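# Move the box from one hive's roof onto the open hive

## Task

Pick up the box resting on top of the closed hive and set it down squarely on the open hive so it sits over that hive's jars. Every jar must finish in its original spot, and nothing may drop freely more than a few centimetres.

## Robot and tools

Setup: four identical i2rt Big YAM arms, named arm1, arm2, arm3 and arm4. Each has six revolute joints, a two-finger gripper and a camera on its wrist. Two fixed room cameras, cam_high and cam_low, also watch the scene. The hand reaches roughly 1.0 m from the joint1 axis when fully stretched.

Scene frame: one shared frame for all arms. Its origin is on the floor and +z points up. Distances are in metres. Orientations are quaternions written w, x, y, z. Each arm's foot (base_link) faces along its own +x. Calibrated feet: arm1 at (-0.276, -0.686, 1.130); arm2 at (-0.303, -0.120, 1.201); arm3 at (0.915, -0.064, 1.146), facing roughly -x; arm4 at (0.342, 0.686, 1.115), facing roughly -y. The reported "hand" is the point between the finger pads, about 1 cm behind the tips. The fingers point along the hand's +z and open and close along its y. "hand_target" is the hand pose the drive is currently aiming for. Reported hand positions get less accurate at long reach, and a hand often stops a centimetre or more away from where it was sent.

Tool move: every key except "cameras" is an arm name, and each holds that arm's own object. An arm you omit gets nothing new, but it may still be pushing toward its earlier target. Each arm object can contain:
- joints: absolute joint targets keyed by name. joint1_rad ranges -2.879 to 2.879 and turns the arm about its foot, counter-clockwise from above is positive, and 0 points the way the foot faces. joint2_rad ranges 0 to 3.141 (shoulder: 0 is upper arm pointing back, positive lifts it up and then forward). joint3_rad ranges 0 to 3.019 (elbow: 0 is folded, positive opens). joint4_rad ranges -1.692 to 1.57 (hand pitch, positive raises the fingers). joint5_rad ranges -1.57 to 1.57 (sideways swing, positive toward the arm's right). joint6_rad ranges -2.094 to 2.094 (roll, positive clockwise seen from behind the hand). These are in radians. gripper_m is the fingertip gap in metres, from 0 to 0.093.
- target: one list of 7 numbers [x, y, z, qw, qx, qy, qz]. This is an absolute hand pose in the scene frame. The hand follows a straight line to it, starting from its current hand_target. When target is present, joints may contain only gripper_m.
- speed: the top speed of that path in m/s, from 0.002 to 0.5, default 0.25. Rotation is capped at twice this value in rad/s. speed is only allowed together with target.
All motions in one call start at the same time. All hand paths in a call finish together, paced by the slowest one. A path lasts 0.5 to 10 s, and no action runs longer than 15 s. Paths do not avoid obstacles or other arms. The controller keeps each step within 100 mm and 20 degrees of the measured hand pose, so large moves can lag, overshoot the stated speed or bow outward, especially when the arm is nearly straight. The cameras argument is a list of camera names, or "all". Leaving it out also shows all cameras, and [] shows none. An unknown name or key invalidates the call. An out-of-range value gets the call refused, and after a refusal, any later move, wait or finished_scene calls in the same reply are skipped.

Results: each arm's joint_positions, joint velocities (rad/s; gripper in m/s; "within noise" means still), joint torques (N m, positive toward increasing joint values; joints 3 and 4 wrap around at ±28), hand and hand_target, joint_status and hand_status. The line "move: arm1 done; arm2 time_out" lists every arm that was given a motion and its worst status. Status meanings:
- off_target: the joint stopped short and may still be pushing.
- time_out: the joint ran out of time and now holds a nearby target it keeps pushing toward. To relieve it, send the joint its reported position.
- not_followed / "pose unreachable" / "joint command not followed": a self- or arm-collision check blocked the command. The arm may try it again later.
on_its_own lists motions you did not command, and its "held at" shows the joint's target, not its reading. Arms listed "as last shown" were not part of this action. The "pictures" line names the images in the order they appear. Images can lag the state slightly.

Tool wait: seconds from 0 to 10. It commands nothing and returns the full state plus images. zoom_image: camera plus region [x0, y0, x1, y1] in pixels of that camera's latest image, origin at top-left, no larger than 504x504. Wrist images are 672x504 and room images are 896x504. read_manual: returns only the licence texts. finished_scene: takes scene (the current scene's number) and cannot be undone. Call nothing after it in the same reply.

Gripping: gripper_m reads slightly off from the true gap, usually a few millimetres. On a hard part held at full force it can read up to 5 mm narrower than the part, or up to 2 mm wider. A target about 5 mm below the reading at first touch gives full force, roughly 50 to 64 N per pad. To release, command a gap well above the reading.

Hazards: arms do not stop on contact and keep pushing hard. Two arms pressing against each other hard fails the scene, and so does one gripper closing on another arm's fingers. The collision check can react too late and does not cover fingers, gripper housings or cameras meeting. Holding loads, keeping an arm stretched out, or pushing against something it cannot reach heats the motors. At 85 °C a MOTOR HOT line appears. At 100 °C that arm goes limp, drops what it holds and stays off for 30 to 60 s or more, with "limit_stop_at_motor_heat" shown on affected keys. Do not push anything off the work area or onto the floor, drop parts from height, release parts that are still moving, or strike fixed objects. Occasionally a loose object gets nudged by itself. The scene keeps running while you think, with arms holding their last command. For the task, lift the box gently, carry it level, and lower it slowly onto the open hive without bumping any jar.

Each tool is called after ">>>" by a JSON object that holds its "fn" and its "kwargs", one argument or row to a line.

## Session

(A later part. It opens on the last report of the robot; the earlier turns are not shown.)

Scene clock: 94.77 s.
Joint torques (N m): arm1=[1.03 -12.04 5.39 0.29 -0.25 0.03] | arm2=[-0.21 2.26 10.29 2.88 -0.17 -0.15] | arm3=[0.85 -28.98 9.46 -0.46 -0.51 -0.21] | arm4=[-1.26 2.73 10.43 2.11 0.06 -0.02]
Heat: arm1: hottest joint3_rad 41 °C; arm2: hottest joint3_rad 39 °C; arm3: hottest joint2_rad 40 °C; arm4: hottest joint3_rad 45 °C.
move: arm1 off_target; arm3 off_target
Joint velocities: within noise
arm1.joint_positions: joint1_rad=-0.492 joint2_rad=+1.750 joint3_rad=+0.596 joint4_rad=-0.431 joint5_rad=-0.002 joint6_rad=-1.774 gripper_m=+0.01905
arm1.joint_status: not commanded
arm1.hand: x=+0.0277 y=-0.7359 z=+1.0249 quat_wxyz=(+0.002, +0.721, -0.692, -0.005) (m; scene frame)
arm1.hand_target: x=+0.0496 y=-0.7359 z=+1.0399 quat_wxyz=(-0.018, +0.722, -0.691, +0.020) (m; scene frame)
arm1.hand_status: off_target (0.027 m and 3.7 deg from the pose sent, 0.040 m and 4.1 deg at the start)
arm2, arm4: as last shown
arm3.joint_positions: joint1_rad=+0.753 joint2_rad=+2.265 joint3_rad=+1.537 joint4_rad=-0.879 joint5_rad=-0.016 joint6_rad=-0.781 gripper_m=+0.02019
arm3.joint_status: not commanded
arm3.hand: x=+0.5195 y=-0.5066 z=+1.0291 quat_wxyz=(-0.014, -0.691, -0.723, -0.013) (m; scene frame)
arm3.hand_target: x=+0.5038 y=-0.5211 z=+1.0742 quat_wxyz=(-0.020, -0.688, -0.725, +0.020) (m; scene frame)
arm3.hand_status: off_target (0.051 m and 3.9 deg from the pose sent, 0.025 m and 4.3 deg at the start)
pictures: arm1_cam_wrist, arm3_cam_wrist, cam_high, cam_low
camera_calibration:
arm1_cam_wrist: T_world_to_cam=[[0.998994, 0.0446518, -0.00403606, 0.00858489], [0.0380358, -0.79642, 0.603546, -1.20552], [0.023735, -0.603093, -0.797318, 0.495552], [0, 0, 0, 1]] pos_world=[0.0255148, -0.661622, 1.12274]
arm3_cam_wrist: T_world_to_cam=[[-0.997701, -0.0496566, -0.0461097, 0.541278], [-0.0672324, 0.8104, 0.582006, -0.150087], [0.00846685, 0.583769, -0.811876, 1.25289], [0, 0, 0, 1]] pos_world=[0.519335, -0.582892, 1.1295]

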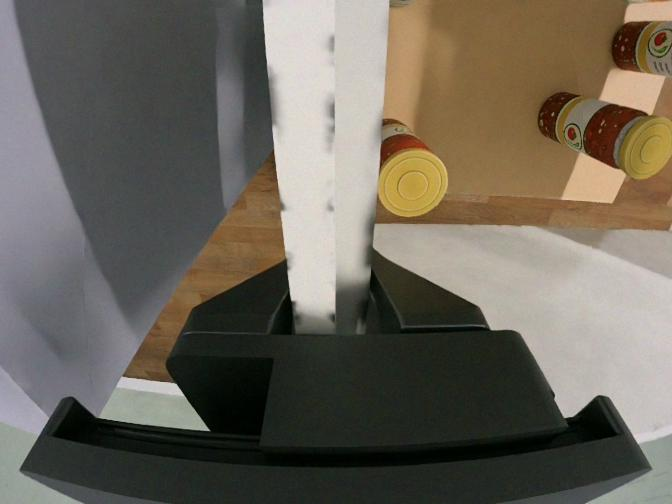

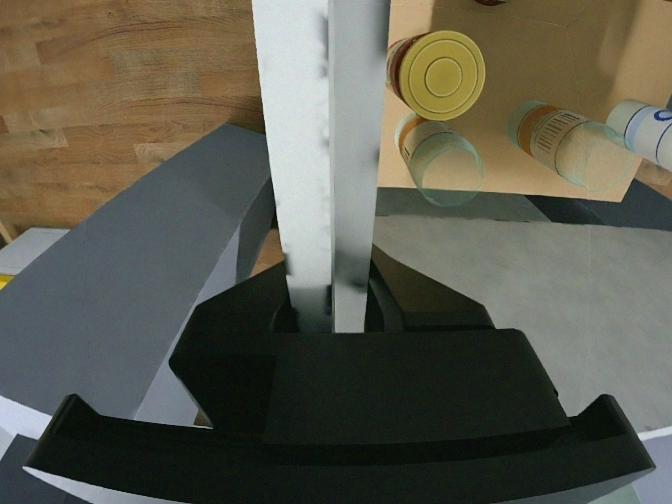

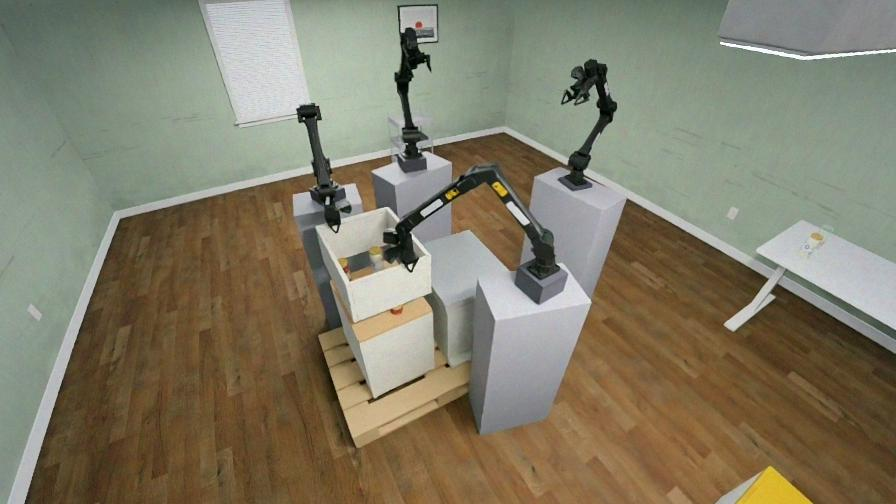

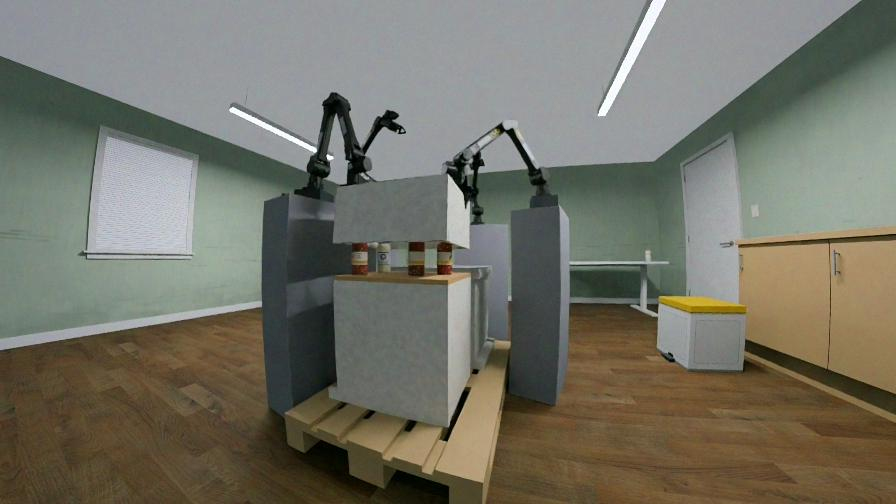

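>>> {"fn": "move", "kwargs": {
  "arm1": {"target":[0.061,-0.736,0.975,-0.018,0.722,-0.691,0.015],"speed":0.09},
  "arm3": {"target":[0.514,-0.521,1.005,0.02,0.688,0.725,-0.02],"speed":0.09},
  "cameras": ["arm1_cam_wrist","arm3_cam_wrist","cam_high","cam_low"]
}}

>>> {"fn": "zoom_image", "kwargs": {
  "camera": "cam_low",
  "region": [320, 170, 540, 340]
}}

>>> {"fn": "zoom_image", "kwargs": {
  "camera": "cam_high",
  "region": [310, 200, 460, 350]
}}

>>> {"fn": "zoom_image", "kwargs": {
  "camera": "arm1_cam_wrist",
  "region": [230, 0, 672, 240]
}}

>>> {"fn": "zoom_image", "kwargs": {
  "camera": "arm3_cam_wrist",
  "region": [230, 0, 672, 240]
}}

Scene clock: 105.37 s.
Joint torques (N m): arm1=[0.73 -13.1 4.11 0.17 -0.18 0.05] | arm2=[-0.26 2.2 10.33 2.85 -0.16 -0.15] | arm3=[1.85 -28.81 7.84 -0.4 -0.45 -0.06] | arm4=[-1.55 2.9 10.5 2.09 0.07 -0.06]
Heat: arm1: hottest joint3_rad 40 °C; arm2: hottest joint3_rad 40 °C; arm3: hottest joint2_rad 39 °C; arm4: hottest joint3_rad 45 °C.
move: arm1 off_target; arm3 off_target
Joint velocities: within noise
arm1.joint_positions: joint1_rad=-0.487 joint2_rad=+1.979 joint3_rad=+0.632 joint4_rad=-0.243 joint5_rad=-0.009 joint6_rad=-1.773 gripper_m=+0.01904
arm1.joint_status: not commanded
arm1.hand: x=+0.0357 y=-0.7342 z=+0.9619 quat_wxyz=(+0.001, +0.723, -0.691, -0.009) (m; scene frame)
arm1.hand_target: x=+0.0604 y=-0.7359 z=+0.9751 quat_wxyz=(-0.018, +0.722, -0.691, +0.015) (m; scene frame)
arm1.hand_status: off_target (0.029 m and 3.5 deg from the pose sent, 0.060 m and 3.3 deg at the start)
arm2, arm4: as last shown
arm3.joint_positions: joint1_rad=+0.752 joint2_rad=+2.368 joint3_rad=+1.509 joint4_rad=-0.740 joint5_rad=-0.018 joint6_rad=-0.785 gripper_m=+0.02012
arm3.joint_status: not commanded
arm3.hand: x=+0.5259 y=-0.5006 z=+0.9624 quat_wxyz=(-0.015, -0.690, -0.724, -0.009) (m; scene frame)
arm3.hand_target: x=+0.5145 y=-0.5203 z=+1.0040 quat_wxyz=(-0.020, -0.688, -0.725, +0.020) (m; scene frame)
arm3.hand_status: off_target (0.049 m and 3.4 deg from the pose sent, 0.029 m and 3.9 deg at the start)
pictures: arm1_cam_wrist, arm3_cam_wrist, cam_high, cam_low
camera_calibration:
arm1_cam_wrist: T_world_to_cam=[[0.998784, 0.0487877, -0.00704253, 0.00622718], [0.043344, -0.801186, 0.596844, -1.16365], [0.0234762, -0.596424, -0.802326, 0.455876], [0, 0, 0, 1]] pos_world=[0.0335152, -0.660706, 1.06032]
arm3_cam_wrist: T_world_to_cam=[[-0.997698, -0.053654, -0.0414651, 0.538412], [-0.0677486, 0.81459, 0.576067, -0.107654], [0.00286876, 0.577551, -0.81635, 1.19932], [0, 0, 0, 1]] pos_world=[0.526439, -0.576085, 1.0634]

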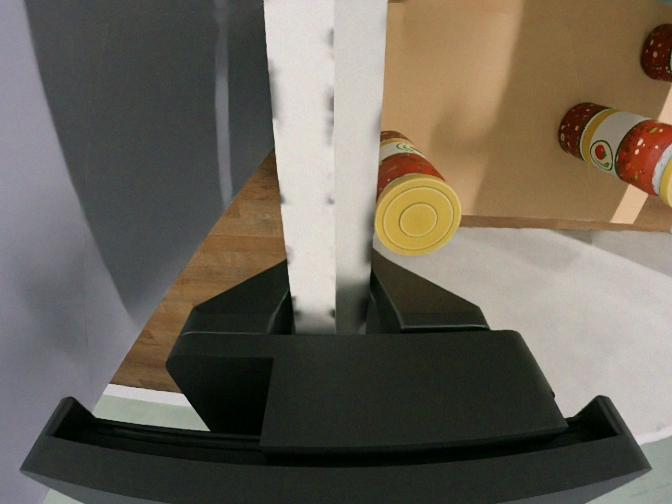

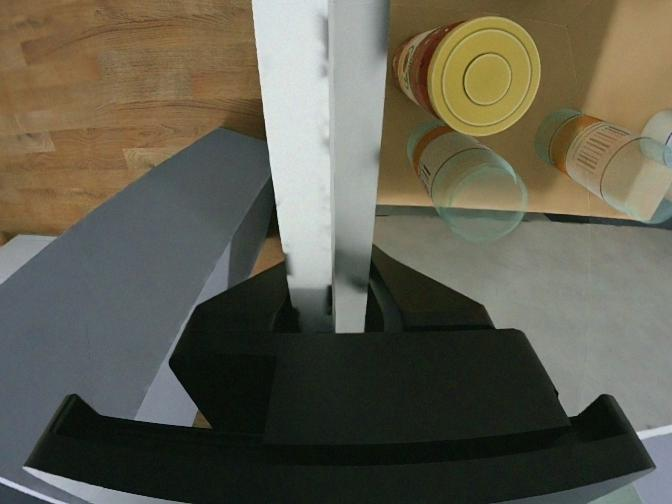

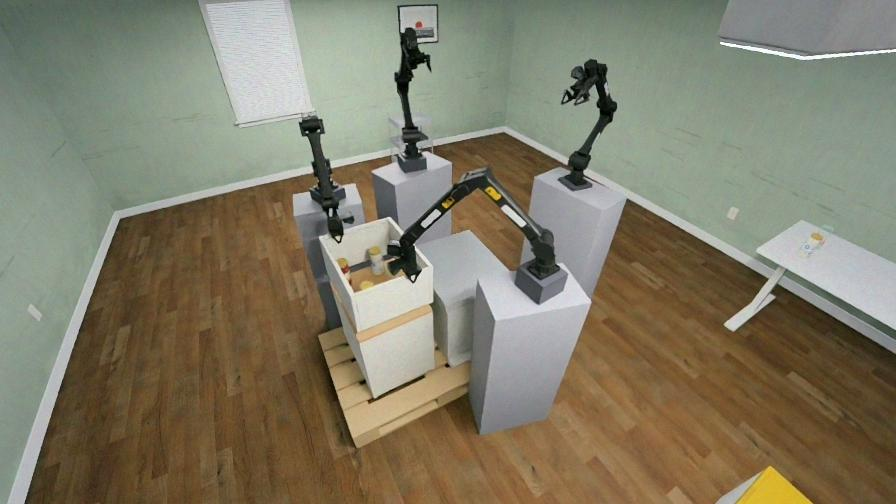

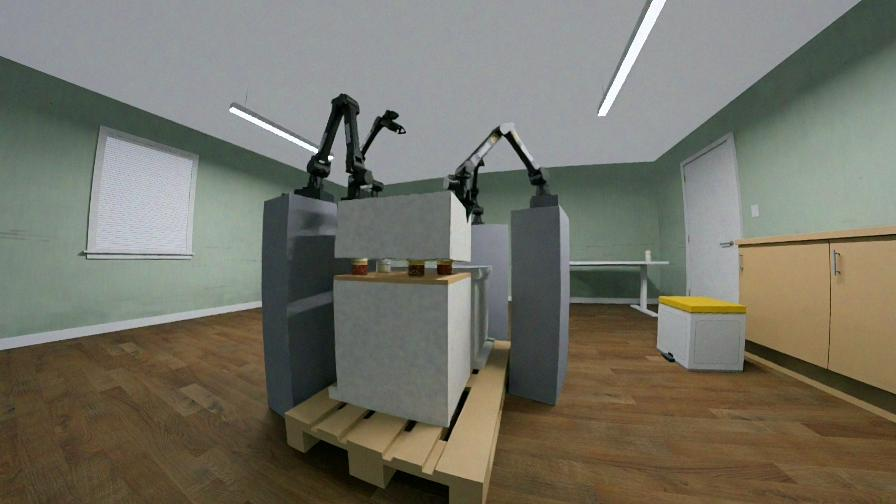

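Scaled by 2.291.

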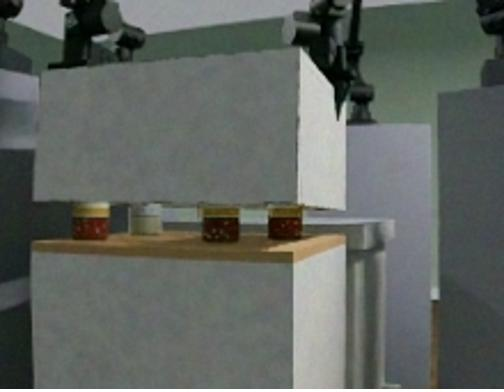

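Scaled by 3.360.

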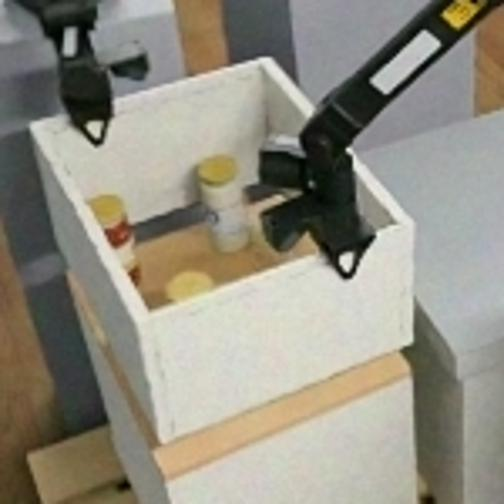

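Scaled by 1.140 from the camera's 672x504 image, which has a finer 960x720 frame.

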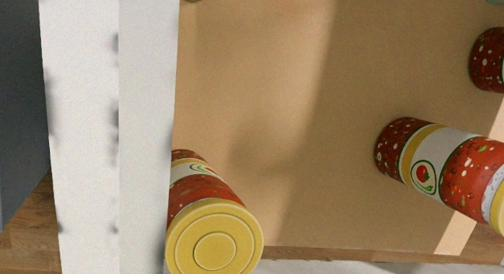

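Scaled by 1.140 from the camera's 672x504 image, which has a finer 960x720 frame.

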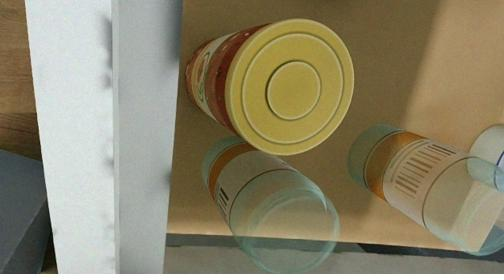

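>>> {"fn": "move", "kwargs": {
  "arm1": {"target":[0.057,-0.736,0.930,-0.018,0.722,-0.691,0.015],"speed":0.08},
  "arm3": {"target":[0.510,-0.523,0.960,0.02,0.688,0.725,-0.02],"speed":0.08},
  "cameras": ["arm1_cam_wrist","arm2_cam_wrist","cam_high","cam_low"]
}}

>>> {"fn": "zoom_image", "kwargs": {
  "camera": "cam_low",
  "region": [325, 210, 485, 300]
}}

>>> {"fn": "zoom_image", "kwargs": {
  "camera": "cam_high",
  "region": [320, 220, 450, 350]
}}

>>> {"fn": "zoom_image", "kwargs": {
  "camera": "arm2_cam_wrist",
  "region": [400, 100, 640, 340]
}}

Scene clock: 110.70 s.
Joint torques (N m): arm1=[0.5 -14.04 1.44 0.4 -0.08 0.05] | arm2=[-0.15 2.26 10.32 2.84 -0.16 -0.16] | arm3=[1.61 -27.99 9.39 -0.87 -0.3 -0.03] | arm4=[-1.49 3.02 10.5 2.28 0.06 -0.05]
Heat: arm1: hottest joint3_rad 40 °C; arm2: hottest joint3_rad 40 °C; arm3: hottest joint3_rad 39 °C; arm4: hottest joint3_rad 45 °C.
move: arm1 off_target; arm3 off_target
Joint velocities: within noise
arm1.joint_positions: joint1_rad=-0.484 joint2_rad=+2.132 joint3_rad=+0.668 joint4_rad=-0.109 joint5_rad=-0.012 joint6_rad=-1.775 gripper_m=+0.01904
arm1.joint_status: not commanded
arm1.hand: x=+0.0421 y=-0.7340 z=+0.9182 quat_wxyz=(-0.005, +0.724, -0.689, -0.003) (m; scene frame)
arm1.hand_target: x=+0.0567 y=-0.7360 z=+0.9296 quat_wxyz=(-0.018, +0.722, -0.691, +0.015) (m; scene frame)
arm1.hand_status: off_target (0.019 m and 2.5 deg from the pose sent, 0.038 m and 3.4 deg at the start)
arm2, arm4: as last shown
arm3.joint_positions: joint1_rad=+0.752 joint2_rad=+2.445 joint3_rad=+1.515 joint4_rad=-0.672 joint5_rad=-0.021 joint6_rad=-0.792 gripper_m=+0.02010
arm3.joint_status: not commanded
arm3.hand: x=+0.5307 y=-0.4969 z=+0.9198 quat_wxyz=(-0.016, -0.687, -0.726, -0.010) (m; scene frame)
arm3.hand_target: x=+0.5109 y=-0.5219 z=+0.9600 quat_wxyz=(-0.020, -0.688, -0.725, +0.020) (m; scene frame)
arm3.hand_status: off_target (0.052 m and 3.5 deg from the pose sent, 0.028 m and 3.4 deg at the start)
pictures: arm1_cam_wrist, arm2_cam_wrist, cam_high, cam_low
camera_calibration:
arm1_cam_wrist: T_world_to_cam=[[0.998529, 0.0533437, 0.00966585, -0.0124941], [0.0370113, -0.801062, 0.597436, -1.13782], [0.0396124, -0.5962, -0.801858, 0.419805], [0, 0, 0, 1]] pos_world=[0.0379582, -0.660507, 1.01652]
arm2_cam_wrist: T_world_to_cam=[[-0.130009, -0.970136, -0.204779, 0.21827], [-0.928809, 0.191442, -0.317275, 0.519808], [0.347003, 0.148951, -0.92596, 1.7786], [0, 0, 0, 1]] pos_world=[-0.106001, -0.152687, 1.85653]

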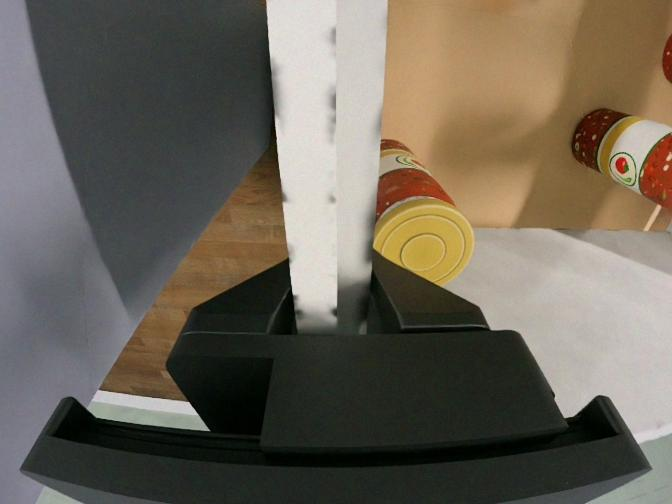

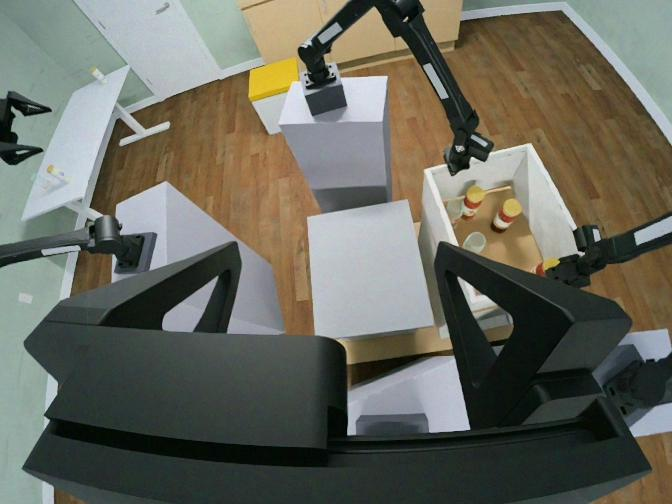

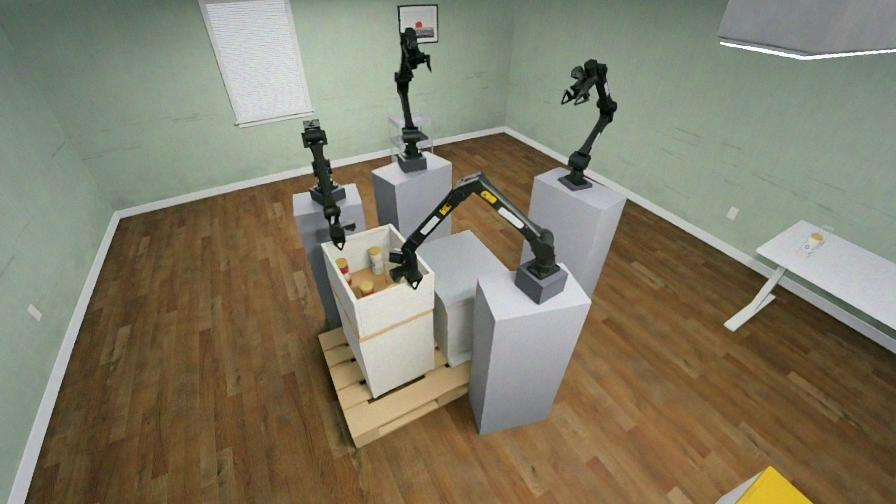

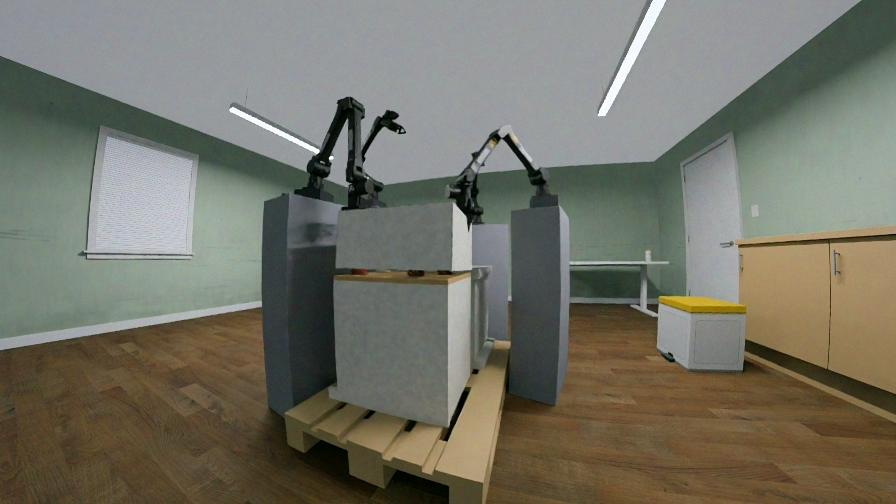

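Scaled by 3.150.

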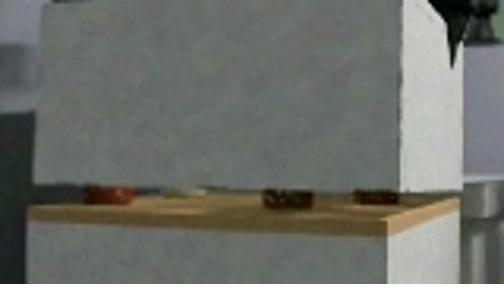

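Scaled by 3.877.

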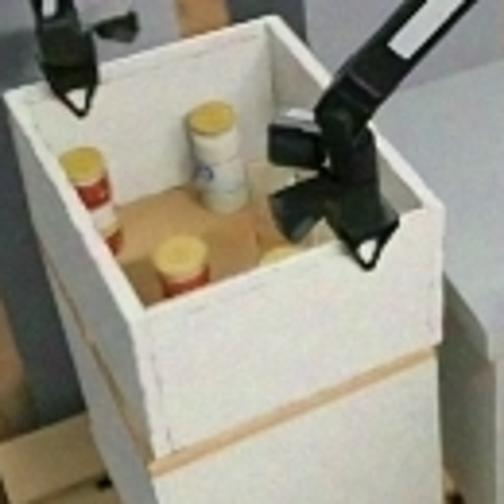

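Scaled by 2.100 from the camera's 672x504 image, which has a finer 960x720 frame.

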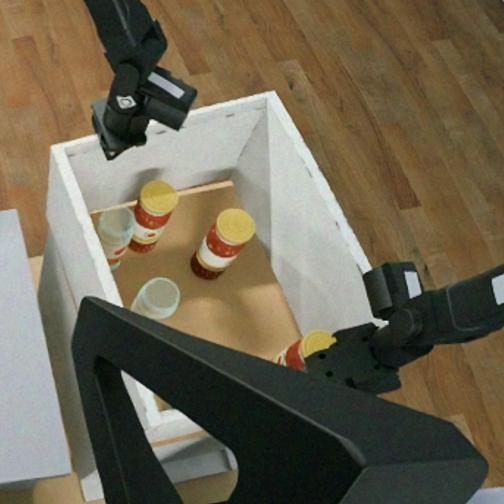

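>>> {"fn": "move", "kwargs": {
  "arm1": {"target":[0.042,-0.730,0.928,-0.018,0.722,-0.691,0.015],"speed":0.08},
  "arm3": {"target":[0.495,-0.517,0.956,0.02,0.688,0.725,-0.02],"speed":0.08},
  "cameras": ["arm1_cam_wrist","arm2_cam_wrist","cam_high","cam_low"]
}}

>>> {"fn": "zoom_image", "kwargs": {
  "camera": "cam_low",
  "region": [325, 210, 485, 300]
}}

>>> {"fn": "zoom_image", "kwargs": {
  "camera": "cam_high",
  "region": [320, 220, 450, 350]
}}

>>> {"fn": "zoom_image", "kwargs": {
  "camera": "arm2_cam_wrist",
  "region": [400, 100, 640, 340]
}}

Scene clock: 119.00 s.
Joint torques (N m): arm1=[0.73 -13.74 0.49 0.46 -0.14 0.12] | arm2=[0.09 2.49 10.3 2.77 -0.17 -0.14] | arm3=[1.2 -27.87 9.87 -1.14 -0.34 -0.05] | arm4=[-1.55 3.08 10.32 2.28 0.11 -0.07]
Heat: arm1: hottest joint3_rad 39 °C; arm2: hottest joint3_rad 40 °C; arm3: hottest joint2_rad 40 °C; arm4: hottest joint3_rad 46 °C.
move: arm1 off_target; arm3 off_target
Joint velocities: within noise
arm1.joint_positions: joint1_rad=-0.477 joint2_rad=+2.133 joint3_rad=+0.635 joint4_rad=-0.070 joint5_rad=-0.010 joint6_rad=-1.772 gripper_m=+0.01904
arm1.joint_status: not commanded
arm1.hand: x=+0.0315 y=-0.7303 z=+0.9169 quat_wxyz=(-0.006, +0.726, -0.688, +0.000) (m; scene frame)
arm1.hand_target: x=+0.0418 y=-0.7299 z=+0.9276 quat_wxyz=(-0.018, +0.722, -0.691, +0.015) (m; scene frame)
arm1.hand_status: off_target (0.015 m and 2.3 deg from the pose sent, 0.011 m and 2.5 deg at the start)
arm2, arm4: as last shown
arm3.joint_positions: joint1_rad=+0.732 joint2_rad=+2.462 joint3_rad=+1.535 joint4_rad=-0.672 joint5_rad=-0.021 joint6_rad=-0.814 gripper_m=+0.02008
arm3.joint_status: not commanded
arm3.hand: x=+0.5186 y=-0.4929 z=+0.9152 quat_wxyz=(-0.017, -0.686, -0.727, -0.008) (m; scene frame)
arm3.hand_target: x=+0.4961 y=-0.5159 z=+0.9559 quat_wxyz=(-0.020, -0.688, -0.725, +0.020) (m; scene frame)
arm3.hand_status: off_target (0.053 m and 3.3 deg from the pose sent, 0.055 m and 3.5 deg at the start)
pictures: arm1_cam_wrist, arm2_cam_wrist, cam_high, cam_low
camera_calibration:
arm1_cam_wrist: T_world_to_cam=[[0.998218, 0.0579193, 0.0143835, -0.00310402], [0.0377334, -0.79927, 0.599787, -1.13453], [0.0462356, -0.598175, -0.800031, 0.418109], [0, 0, 0, 1]] pos_world=[0.0265766, -0.656513, 1.01502]
arm2_cam_wrist: T_world_to_cam=[[-0.130009, -0.970136, -0.204779, 0.21827], [-0.928809, 0.191442, -0.317275, 0.519808], [0.347003, 0.148951, -0.92596, 1.7786], [0, 0, 0, 1]] pos_world=[-0.106001, -0.152687, 1.85653]

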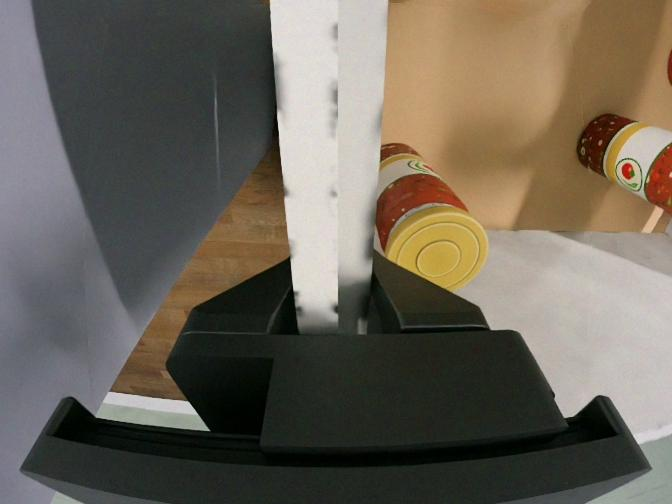

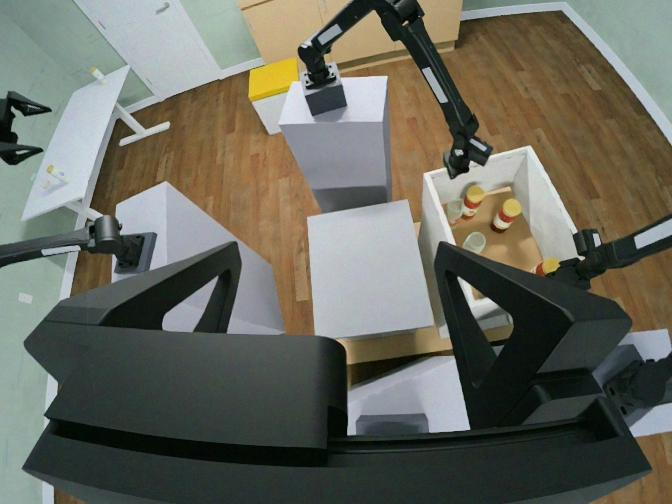

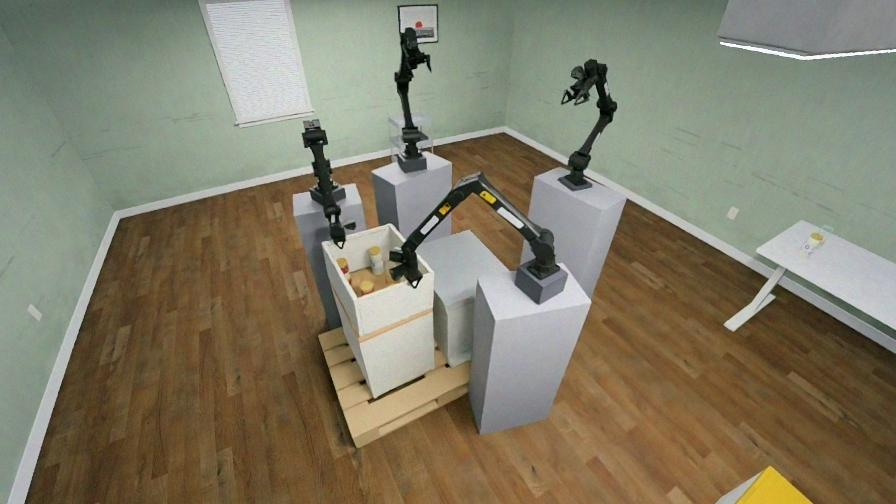

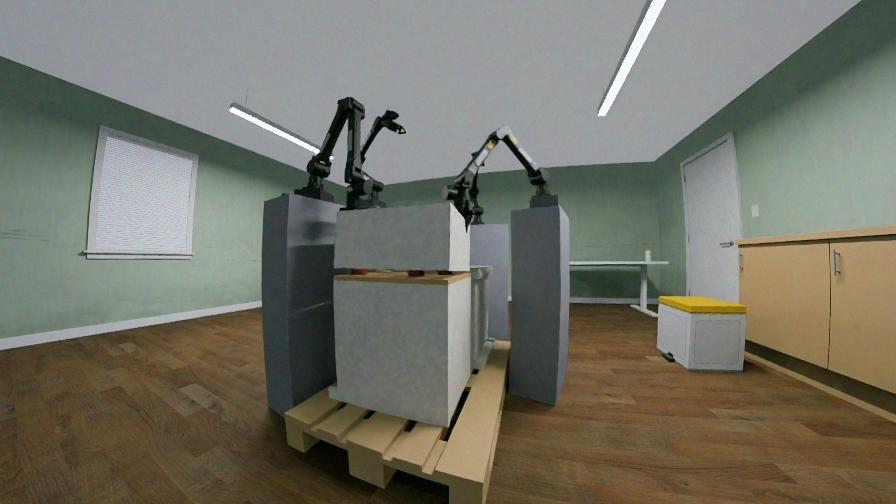

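Scaled by 3.150.

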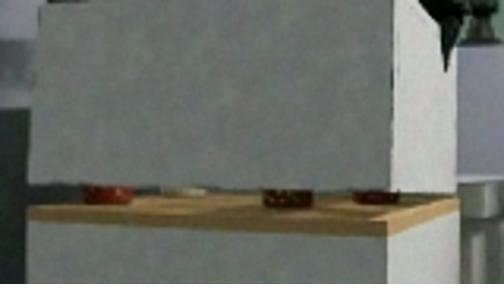

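Scaled by 3.877.

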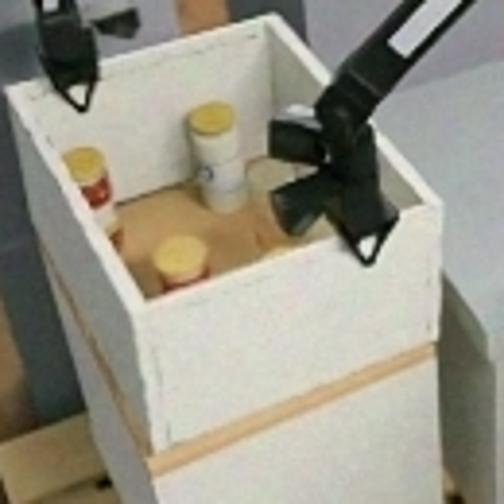

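Scaled by 2.100 from the camera's 672x504 image, which has a finer 960x720 frame.

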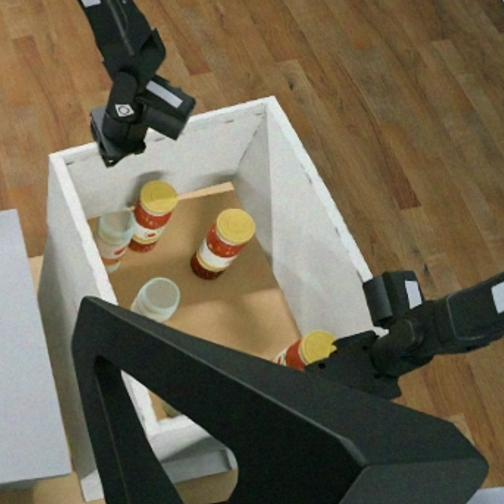

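>>> {"fn": "zoom_image", "kwargs": {
  "camera": "cam_high",
  "region": [340, 300, 440, 350]
}}

>>> {"fn": "zoom_image", "kwargs": {
  "camera": "cam_low",
  "region": [415, 255, 485, 295]
}}

>>> {"fn": "zoom_image", "kwargs": {
  "camera": "arm2_cam_wrist",
  "region": [410, 220, 530, 350]
}}

Scaled by 5.040.

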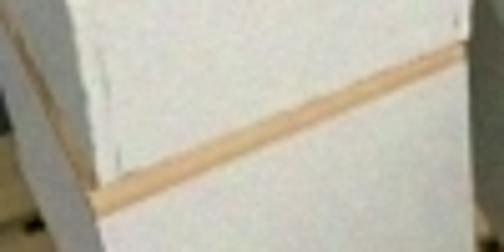

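Scaled by 7.200.

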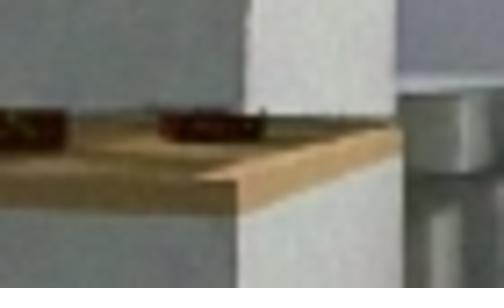

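Scaled by 3.877 from the camera's 672x504 image, which has a finer 960x720 frame.

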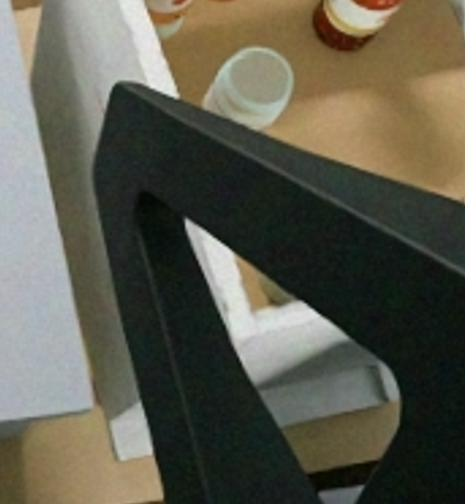

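>>> {"fn": "move", "kwargs": {
  "arm1": {"target":[0.034,-0.731,0.906,-0.018,0.722,-0.691,0.015],"speed":0.07},
  "arm3": {"target":[0.487,-0.515,0.936,0.02,0.688,0.725,-0.02],"speed":0.07},
  "cameras": ["arm1_cam_wrist","cam_high","cam_low"]
}}

>>> {"fn": "zoom_image", "kwargs": {
  "camera": "cam_high",
  "region": [320, 260, 440, 350]
}}

>>> {"fn": "zoom_image", "kwargs": {
  "camera": "cam_low",
  "region": [325, 235, 485, 295]
}}

>>> {"fn": "zoom_image", "kwargs": {
  "camera": "cam_low",
  "region": [415, 255, 485, 295]
}}

Scene clock: 143.60 s.
Joint torques (N m): arm1=[0.26 -12.57 -0.09 0.84 0.06 0.05] | arm2=[-0.03 2.49 10.32 2.91 -0.17 -0.13] | arm3=[0.38 -26.64 10.18 -0.47 -0.53 -0.16] | arm4=[-1.08 3.02 10.41 2.09 0.09 -0.04]
Heat: arm1: hottest joint1_rad 37 °C; arm2: hottest joint3_rad 41 °C; arm3: hottest joint2_rad 39 °C; arm4: hottest joint3_rad 46 °C.
move: arm1 off_target; arm3 off_target
Joint velocities: within noise
arm1.joint_positions: joint1_rad=-0.477 joint2_rad=+2.195 joint3_rad=+0.635 joint4_rad=-0.004 joint5_rad=-0.016 joint6_rad=-1.770 gripper_m=+0.01904
arm1.joint_status: not commanded
arm1.hand: x=+0.0262 y=-0.7285 z=+0.8991 quat_wxyz=(-0.009, +0.725, -0.688, +0.000) (m; scene frame)
arm1.hand_target: x=+0.0338 y=-0.7309 z=+0.9058 quat_wxyz=(-0.018, +0.722, -0.691, +0.015) (m; scene frame)
arm1.hand_status: off_target (0.011 m and 2.0 deg from the pose sent, 0.011 m and 2.3 deg at the start)
arm2.joint_positions: joint1_rad=-0.181 joint2_rad=+0.626 joint3_rad=+1.378 joint4_rad=-1.324 joint5_rad=-0.237 joint6_rad=+0.083 gripper_m=+0.09396
arm2.joint_status: not commanded
arm2.hand: x=-0.0612 y=-0.1358 z=+1.7378 quat_wxyz=(-0.483, -0.093, -0.869, -0.052) (m; scene frame)
arm2.hand_target: x=-0.0633 y=-0.1350 z=+1.7467 quat_wxyz=(-0.492, -0.091, -0.865, -0.051) (m; scene frame)
arm2.hand_status: not commanded
arm3.joint_positions: joint1_rad=+0.729 joint2_rad=+2.490 joint3_rad=+1.559 joint4_rad=-0.672 joint5_rad=-0.016 joint6_rad=-0.815 gripper_m=+0.02008
arm3.joint_status: not commanded
arm3.hand: x=+0.5148 y=-0.4933 z=+0.9045 quat_wxyz=(-0.014, -0.687, -0.726, -0.010) (m; scene frame)
arm3.hand_target: x=+0.4878 y=-0.5137 z=+0.9368 quat_wxyz=(-0.020, -0.688, -0.725, +0.021) (m; scene frame)
arm3.hand_status: off_target (0.047 m and 3.6 deg from the pose sent, 0.044 m and 3.3 deg at the start)
arm4.joint_positions: joint1_rad=+0.455 joint2_rad=+0.590 joint3_rad=+1.318 joint4_rad=-1.342 joint5_rad=+0.195 joint6_rad=+0.414 gripper_m=+0.09396
arm4.joint_status: not commanded
arm4.hand: x=+0.3805 y=+0.4520 z=+1.6238 quat_wxyz=(-0.381, -0.686, -0.563, +0.261) (m; scene frame)
arm4.hand_target: x=+0.3798 y=+0.4540 z=+1.6349 quat_wxyz=(-0.392, -0.682, -0.558, +0.265) (m; scene frame)
arm4.hand_status: not commanded
pictures: arm1_cam_wrist, cam_high, cam_low
camera_calibration:
arm1_cam_wrist: T_world_to_cam=[[0.998259, 0.055605, 0.0196566, -0.00402375], [0.0329587, -0.802361, 0.595928, -1.1209], [0.0489083, -0.594243, -0.802797, 0.410508], [0, 0, 0, 1]] pos_world=[0.020883, -0.655202, 0.99761]

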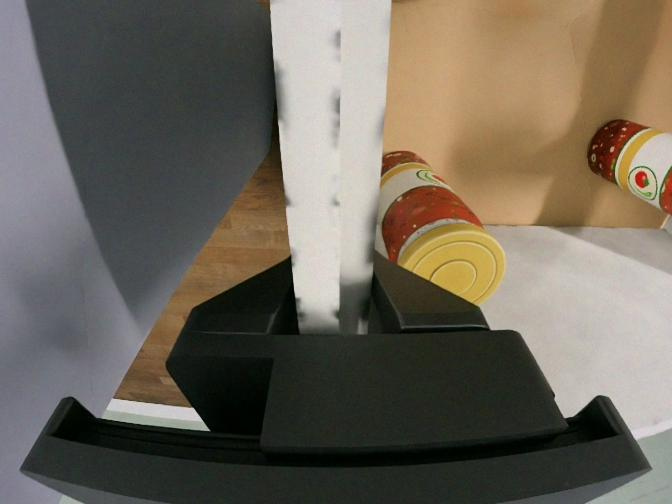

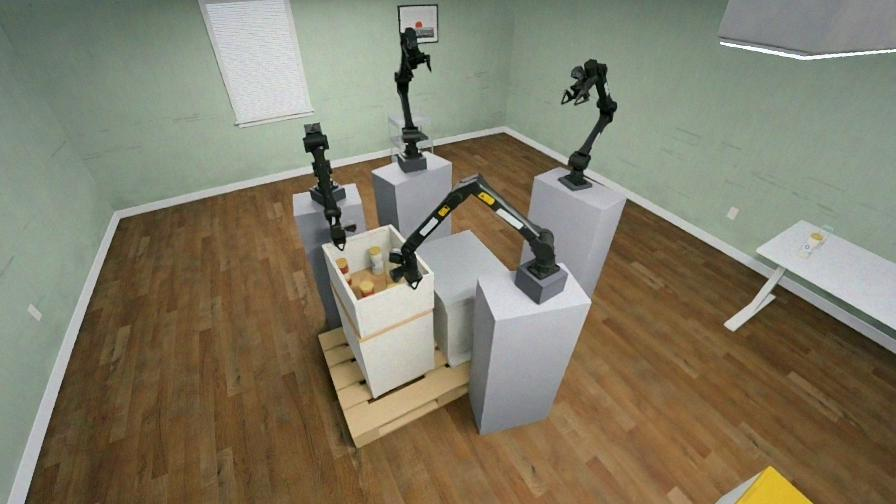

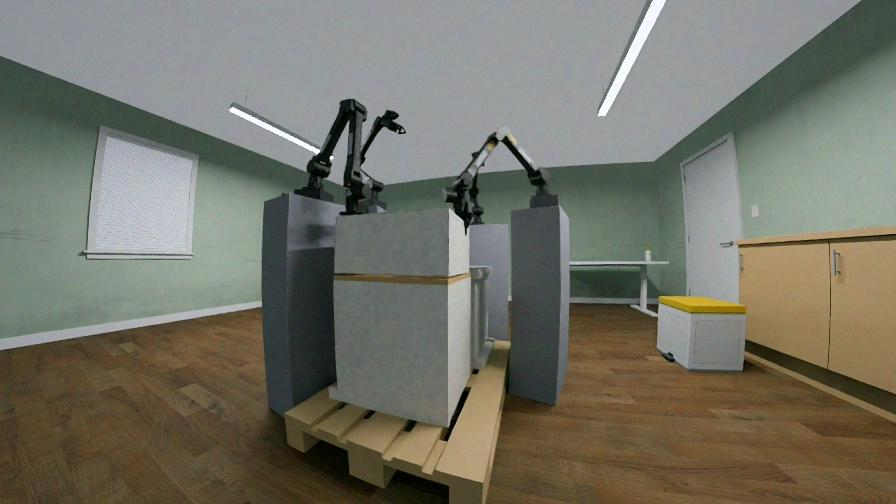

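Scaled by 4.200.

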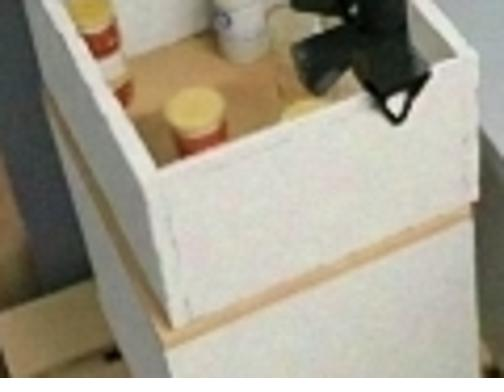

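Scaled by 3.150.

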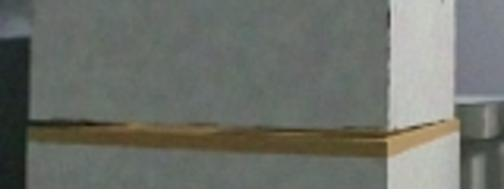

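Scaled by 7.200.

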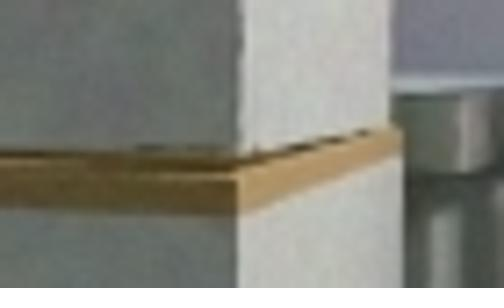

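>>> {"fn": "move", "kwargs": {
  "arm1": {"target":[0.041,-0.732,0.898,-0.018,0.722,-0.691,0.015],"speed":0.06},
  "arm3": {"target":[0.494,-0.515,0.923,0.02,0.688,0.725,-0.02],"speed":0.06},
  "cameras": ["arm1_cam_wrist","cam_high","cam_low"]
}}

>>> {"fn": "zoom_image", "kwargs": {
  "camera": "cam_high",
  "region": [320, 260, 440, 350]
}}

>>> {"fn": "zoom_image", "kwargs": {
  "camera": "cam_low",
  "region": [325, 235, 405, 295]
}}

>>> {"fn": "zoom_image", "kwargs": {
  "camera": "cam_low",
  "region": [415, 255, 485, 295]
}}

Scene clock: 149.07 s.
Joint torques (N m): arm1=[0.26 -12.4 0.84 0.7 0.06 0.04] | arm2=[-0.09 2.26 10.35 2.84 -0.16 -0.14] | arm3=[1.03 -25.41 9.39 0.25 -0.54 -0.09] | arm4=[-1.38 2.67 10.36 2.14 0.09 -0.06]
Heat: arm1: hottest joint1_rad 37 °C; arm2: hottest joint3_rad 41 °C; arm3: hottest joint2_rad 40 °C; arm4: hottest joint3_rad 46 °C.
move: arm1 off_target; arm3 off_target
Joint velocities: within noise
arm1.joint_positions: joint1_rad=-0.477 joint2_rad=+2.219 joint3_rad=+0.649 joint4_rad=+0.003 joint5_rad=-0.015 joint6_rad=-1.770 gripper_m=+0.01904
arm1.joint_status: not commanded
arm1.hand: x=+0.0277 y=-0.7287 z=+0.8924 quat_wxyz=(-0.008, +0.725, -0.688, -0.001) (m; scene frame)
arm1.hand_target: x=+0.0410 y=-0.7320 z=+0.8981 quat_wxyz=(-0.018, +0.722, -0.691, +0.015) (m; scene frame)
arm1.hand_status: off_target (0.015 m and 2.2 deg from the pose sent, 0.015 m and 2.0 deg at the start)
arm2, arm4: as last shown
arm3.joint_positions: joint1_rad=+0.729 joint2_rad=+2.495 joint3_rad=+1.559 joint4_rad=-0.663 joint5_rad=-0.016 joint6_rad=-0.815 gripper_m=+0.02008
arm3.joint_status: not commanded
arm3.hand: x=+0.5146 y=-0.4935 z=+0.9016 quat_wxyz=(-0.014, -0.687, -0.726, -0.009) (m; scene frame)
arm3.hand_target: x=+0.4946 y=-0.5141 z=+0.9238 quat_wxyz=(-0.020, -0.688, -0.725, +0.020) (m; scene frame)
arm3.hand_status: off_target (0.037 m and 3.4 deg from the pose sent, 0.035 m and 3.6 deg at the start)
pictures: arm1_cam_wrist, cam_high, cam_low
camera_calibration:
arm1_cam_wrist: T_world_to_cam=[[0.998306, 0.0559831, 0.0158649, -0.00175521], [0.0355363, -0.802482, 0.595617, -1.11712], [0.0460758, -0.594044, -0.803112, 0.405306], [0, 0, 0, 1]] pos_world=[0.0227757, -0.655602, 0.990911]

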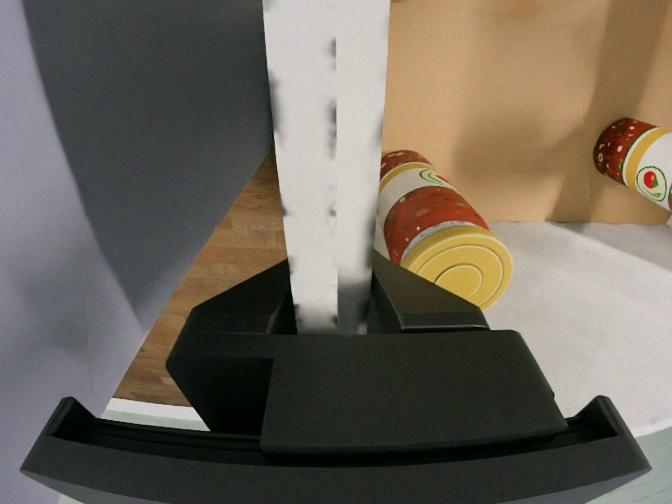

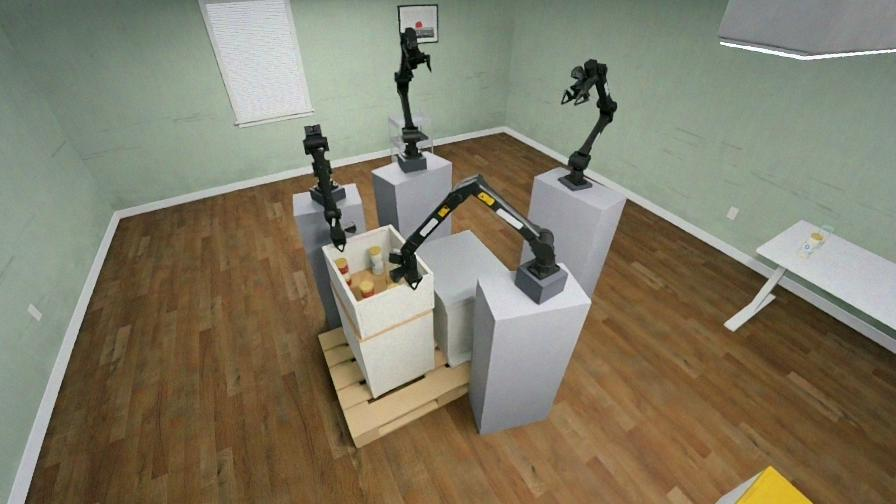

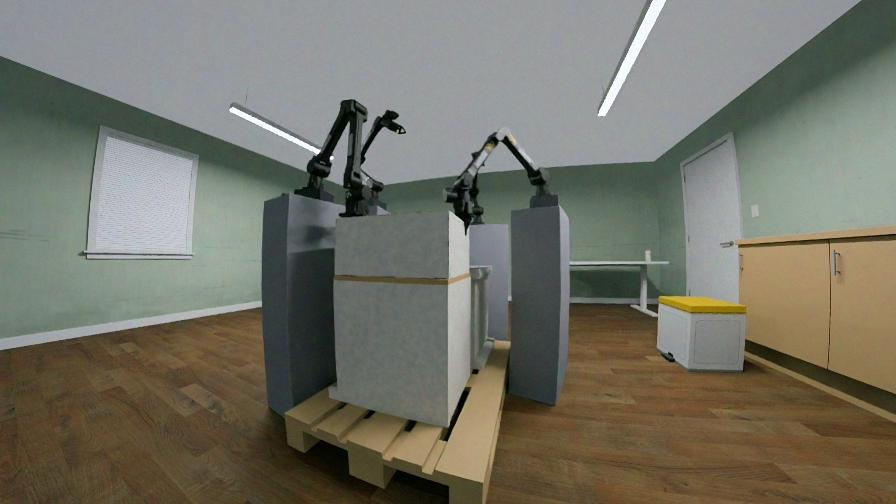

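Scaled by 4.200.

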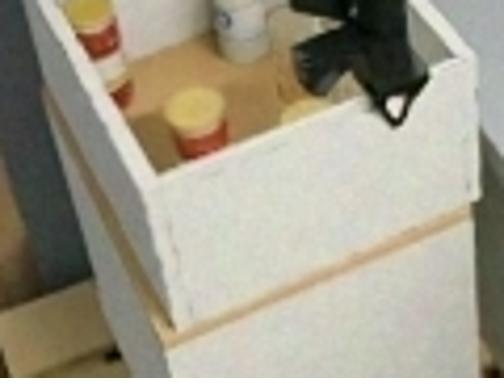

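Scaled by 6.300.

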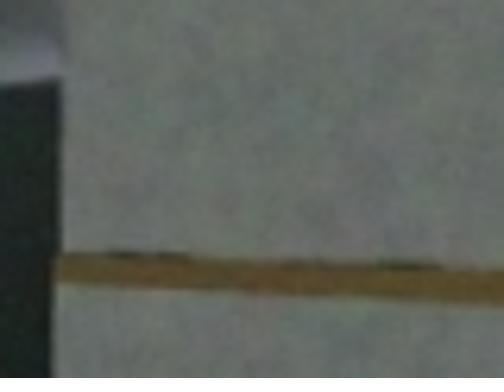

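Scaled by 7.200.

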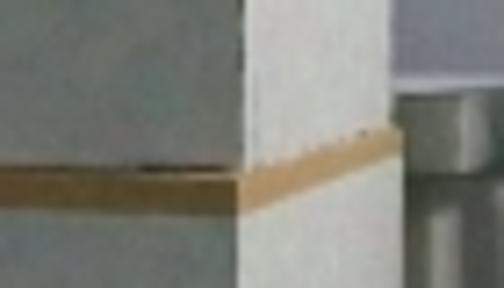

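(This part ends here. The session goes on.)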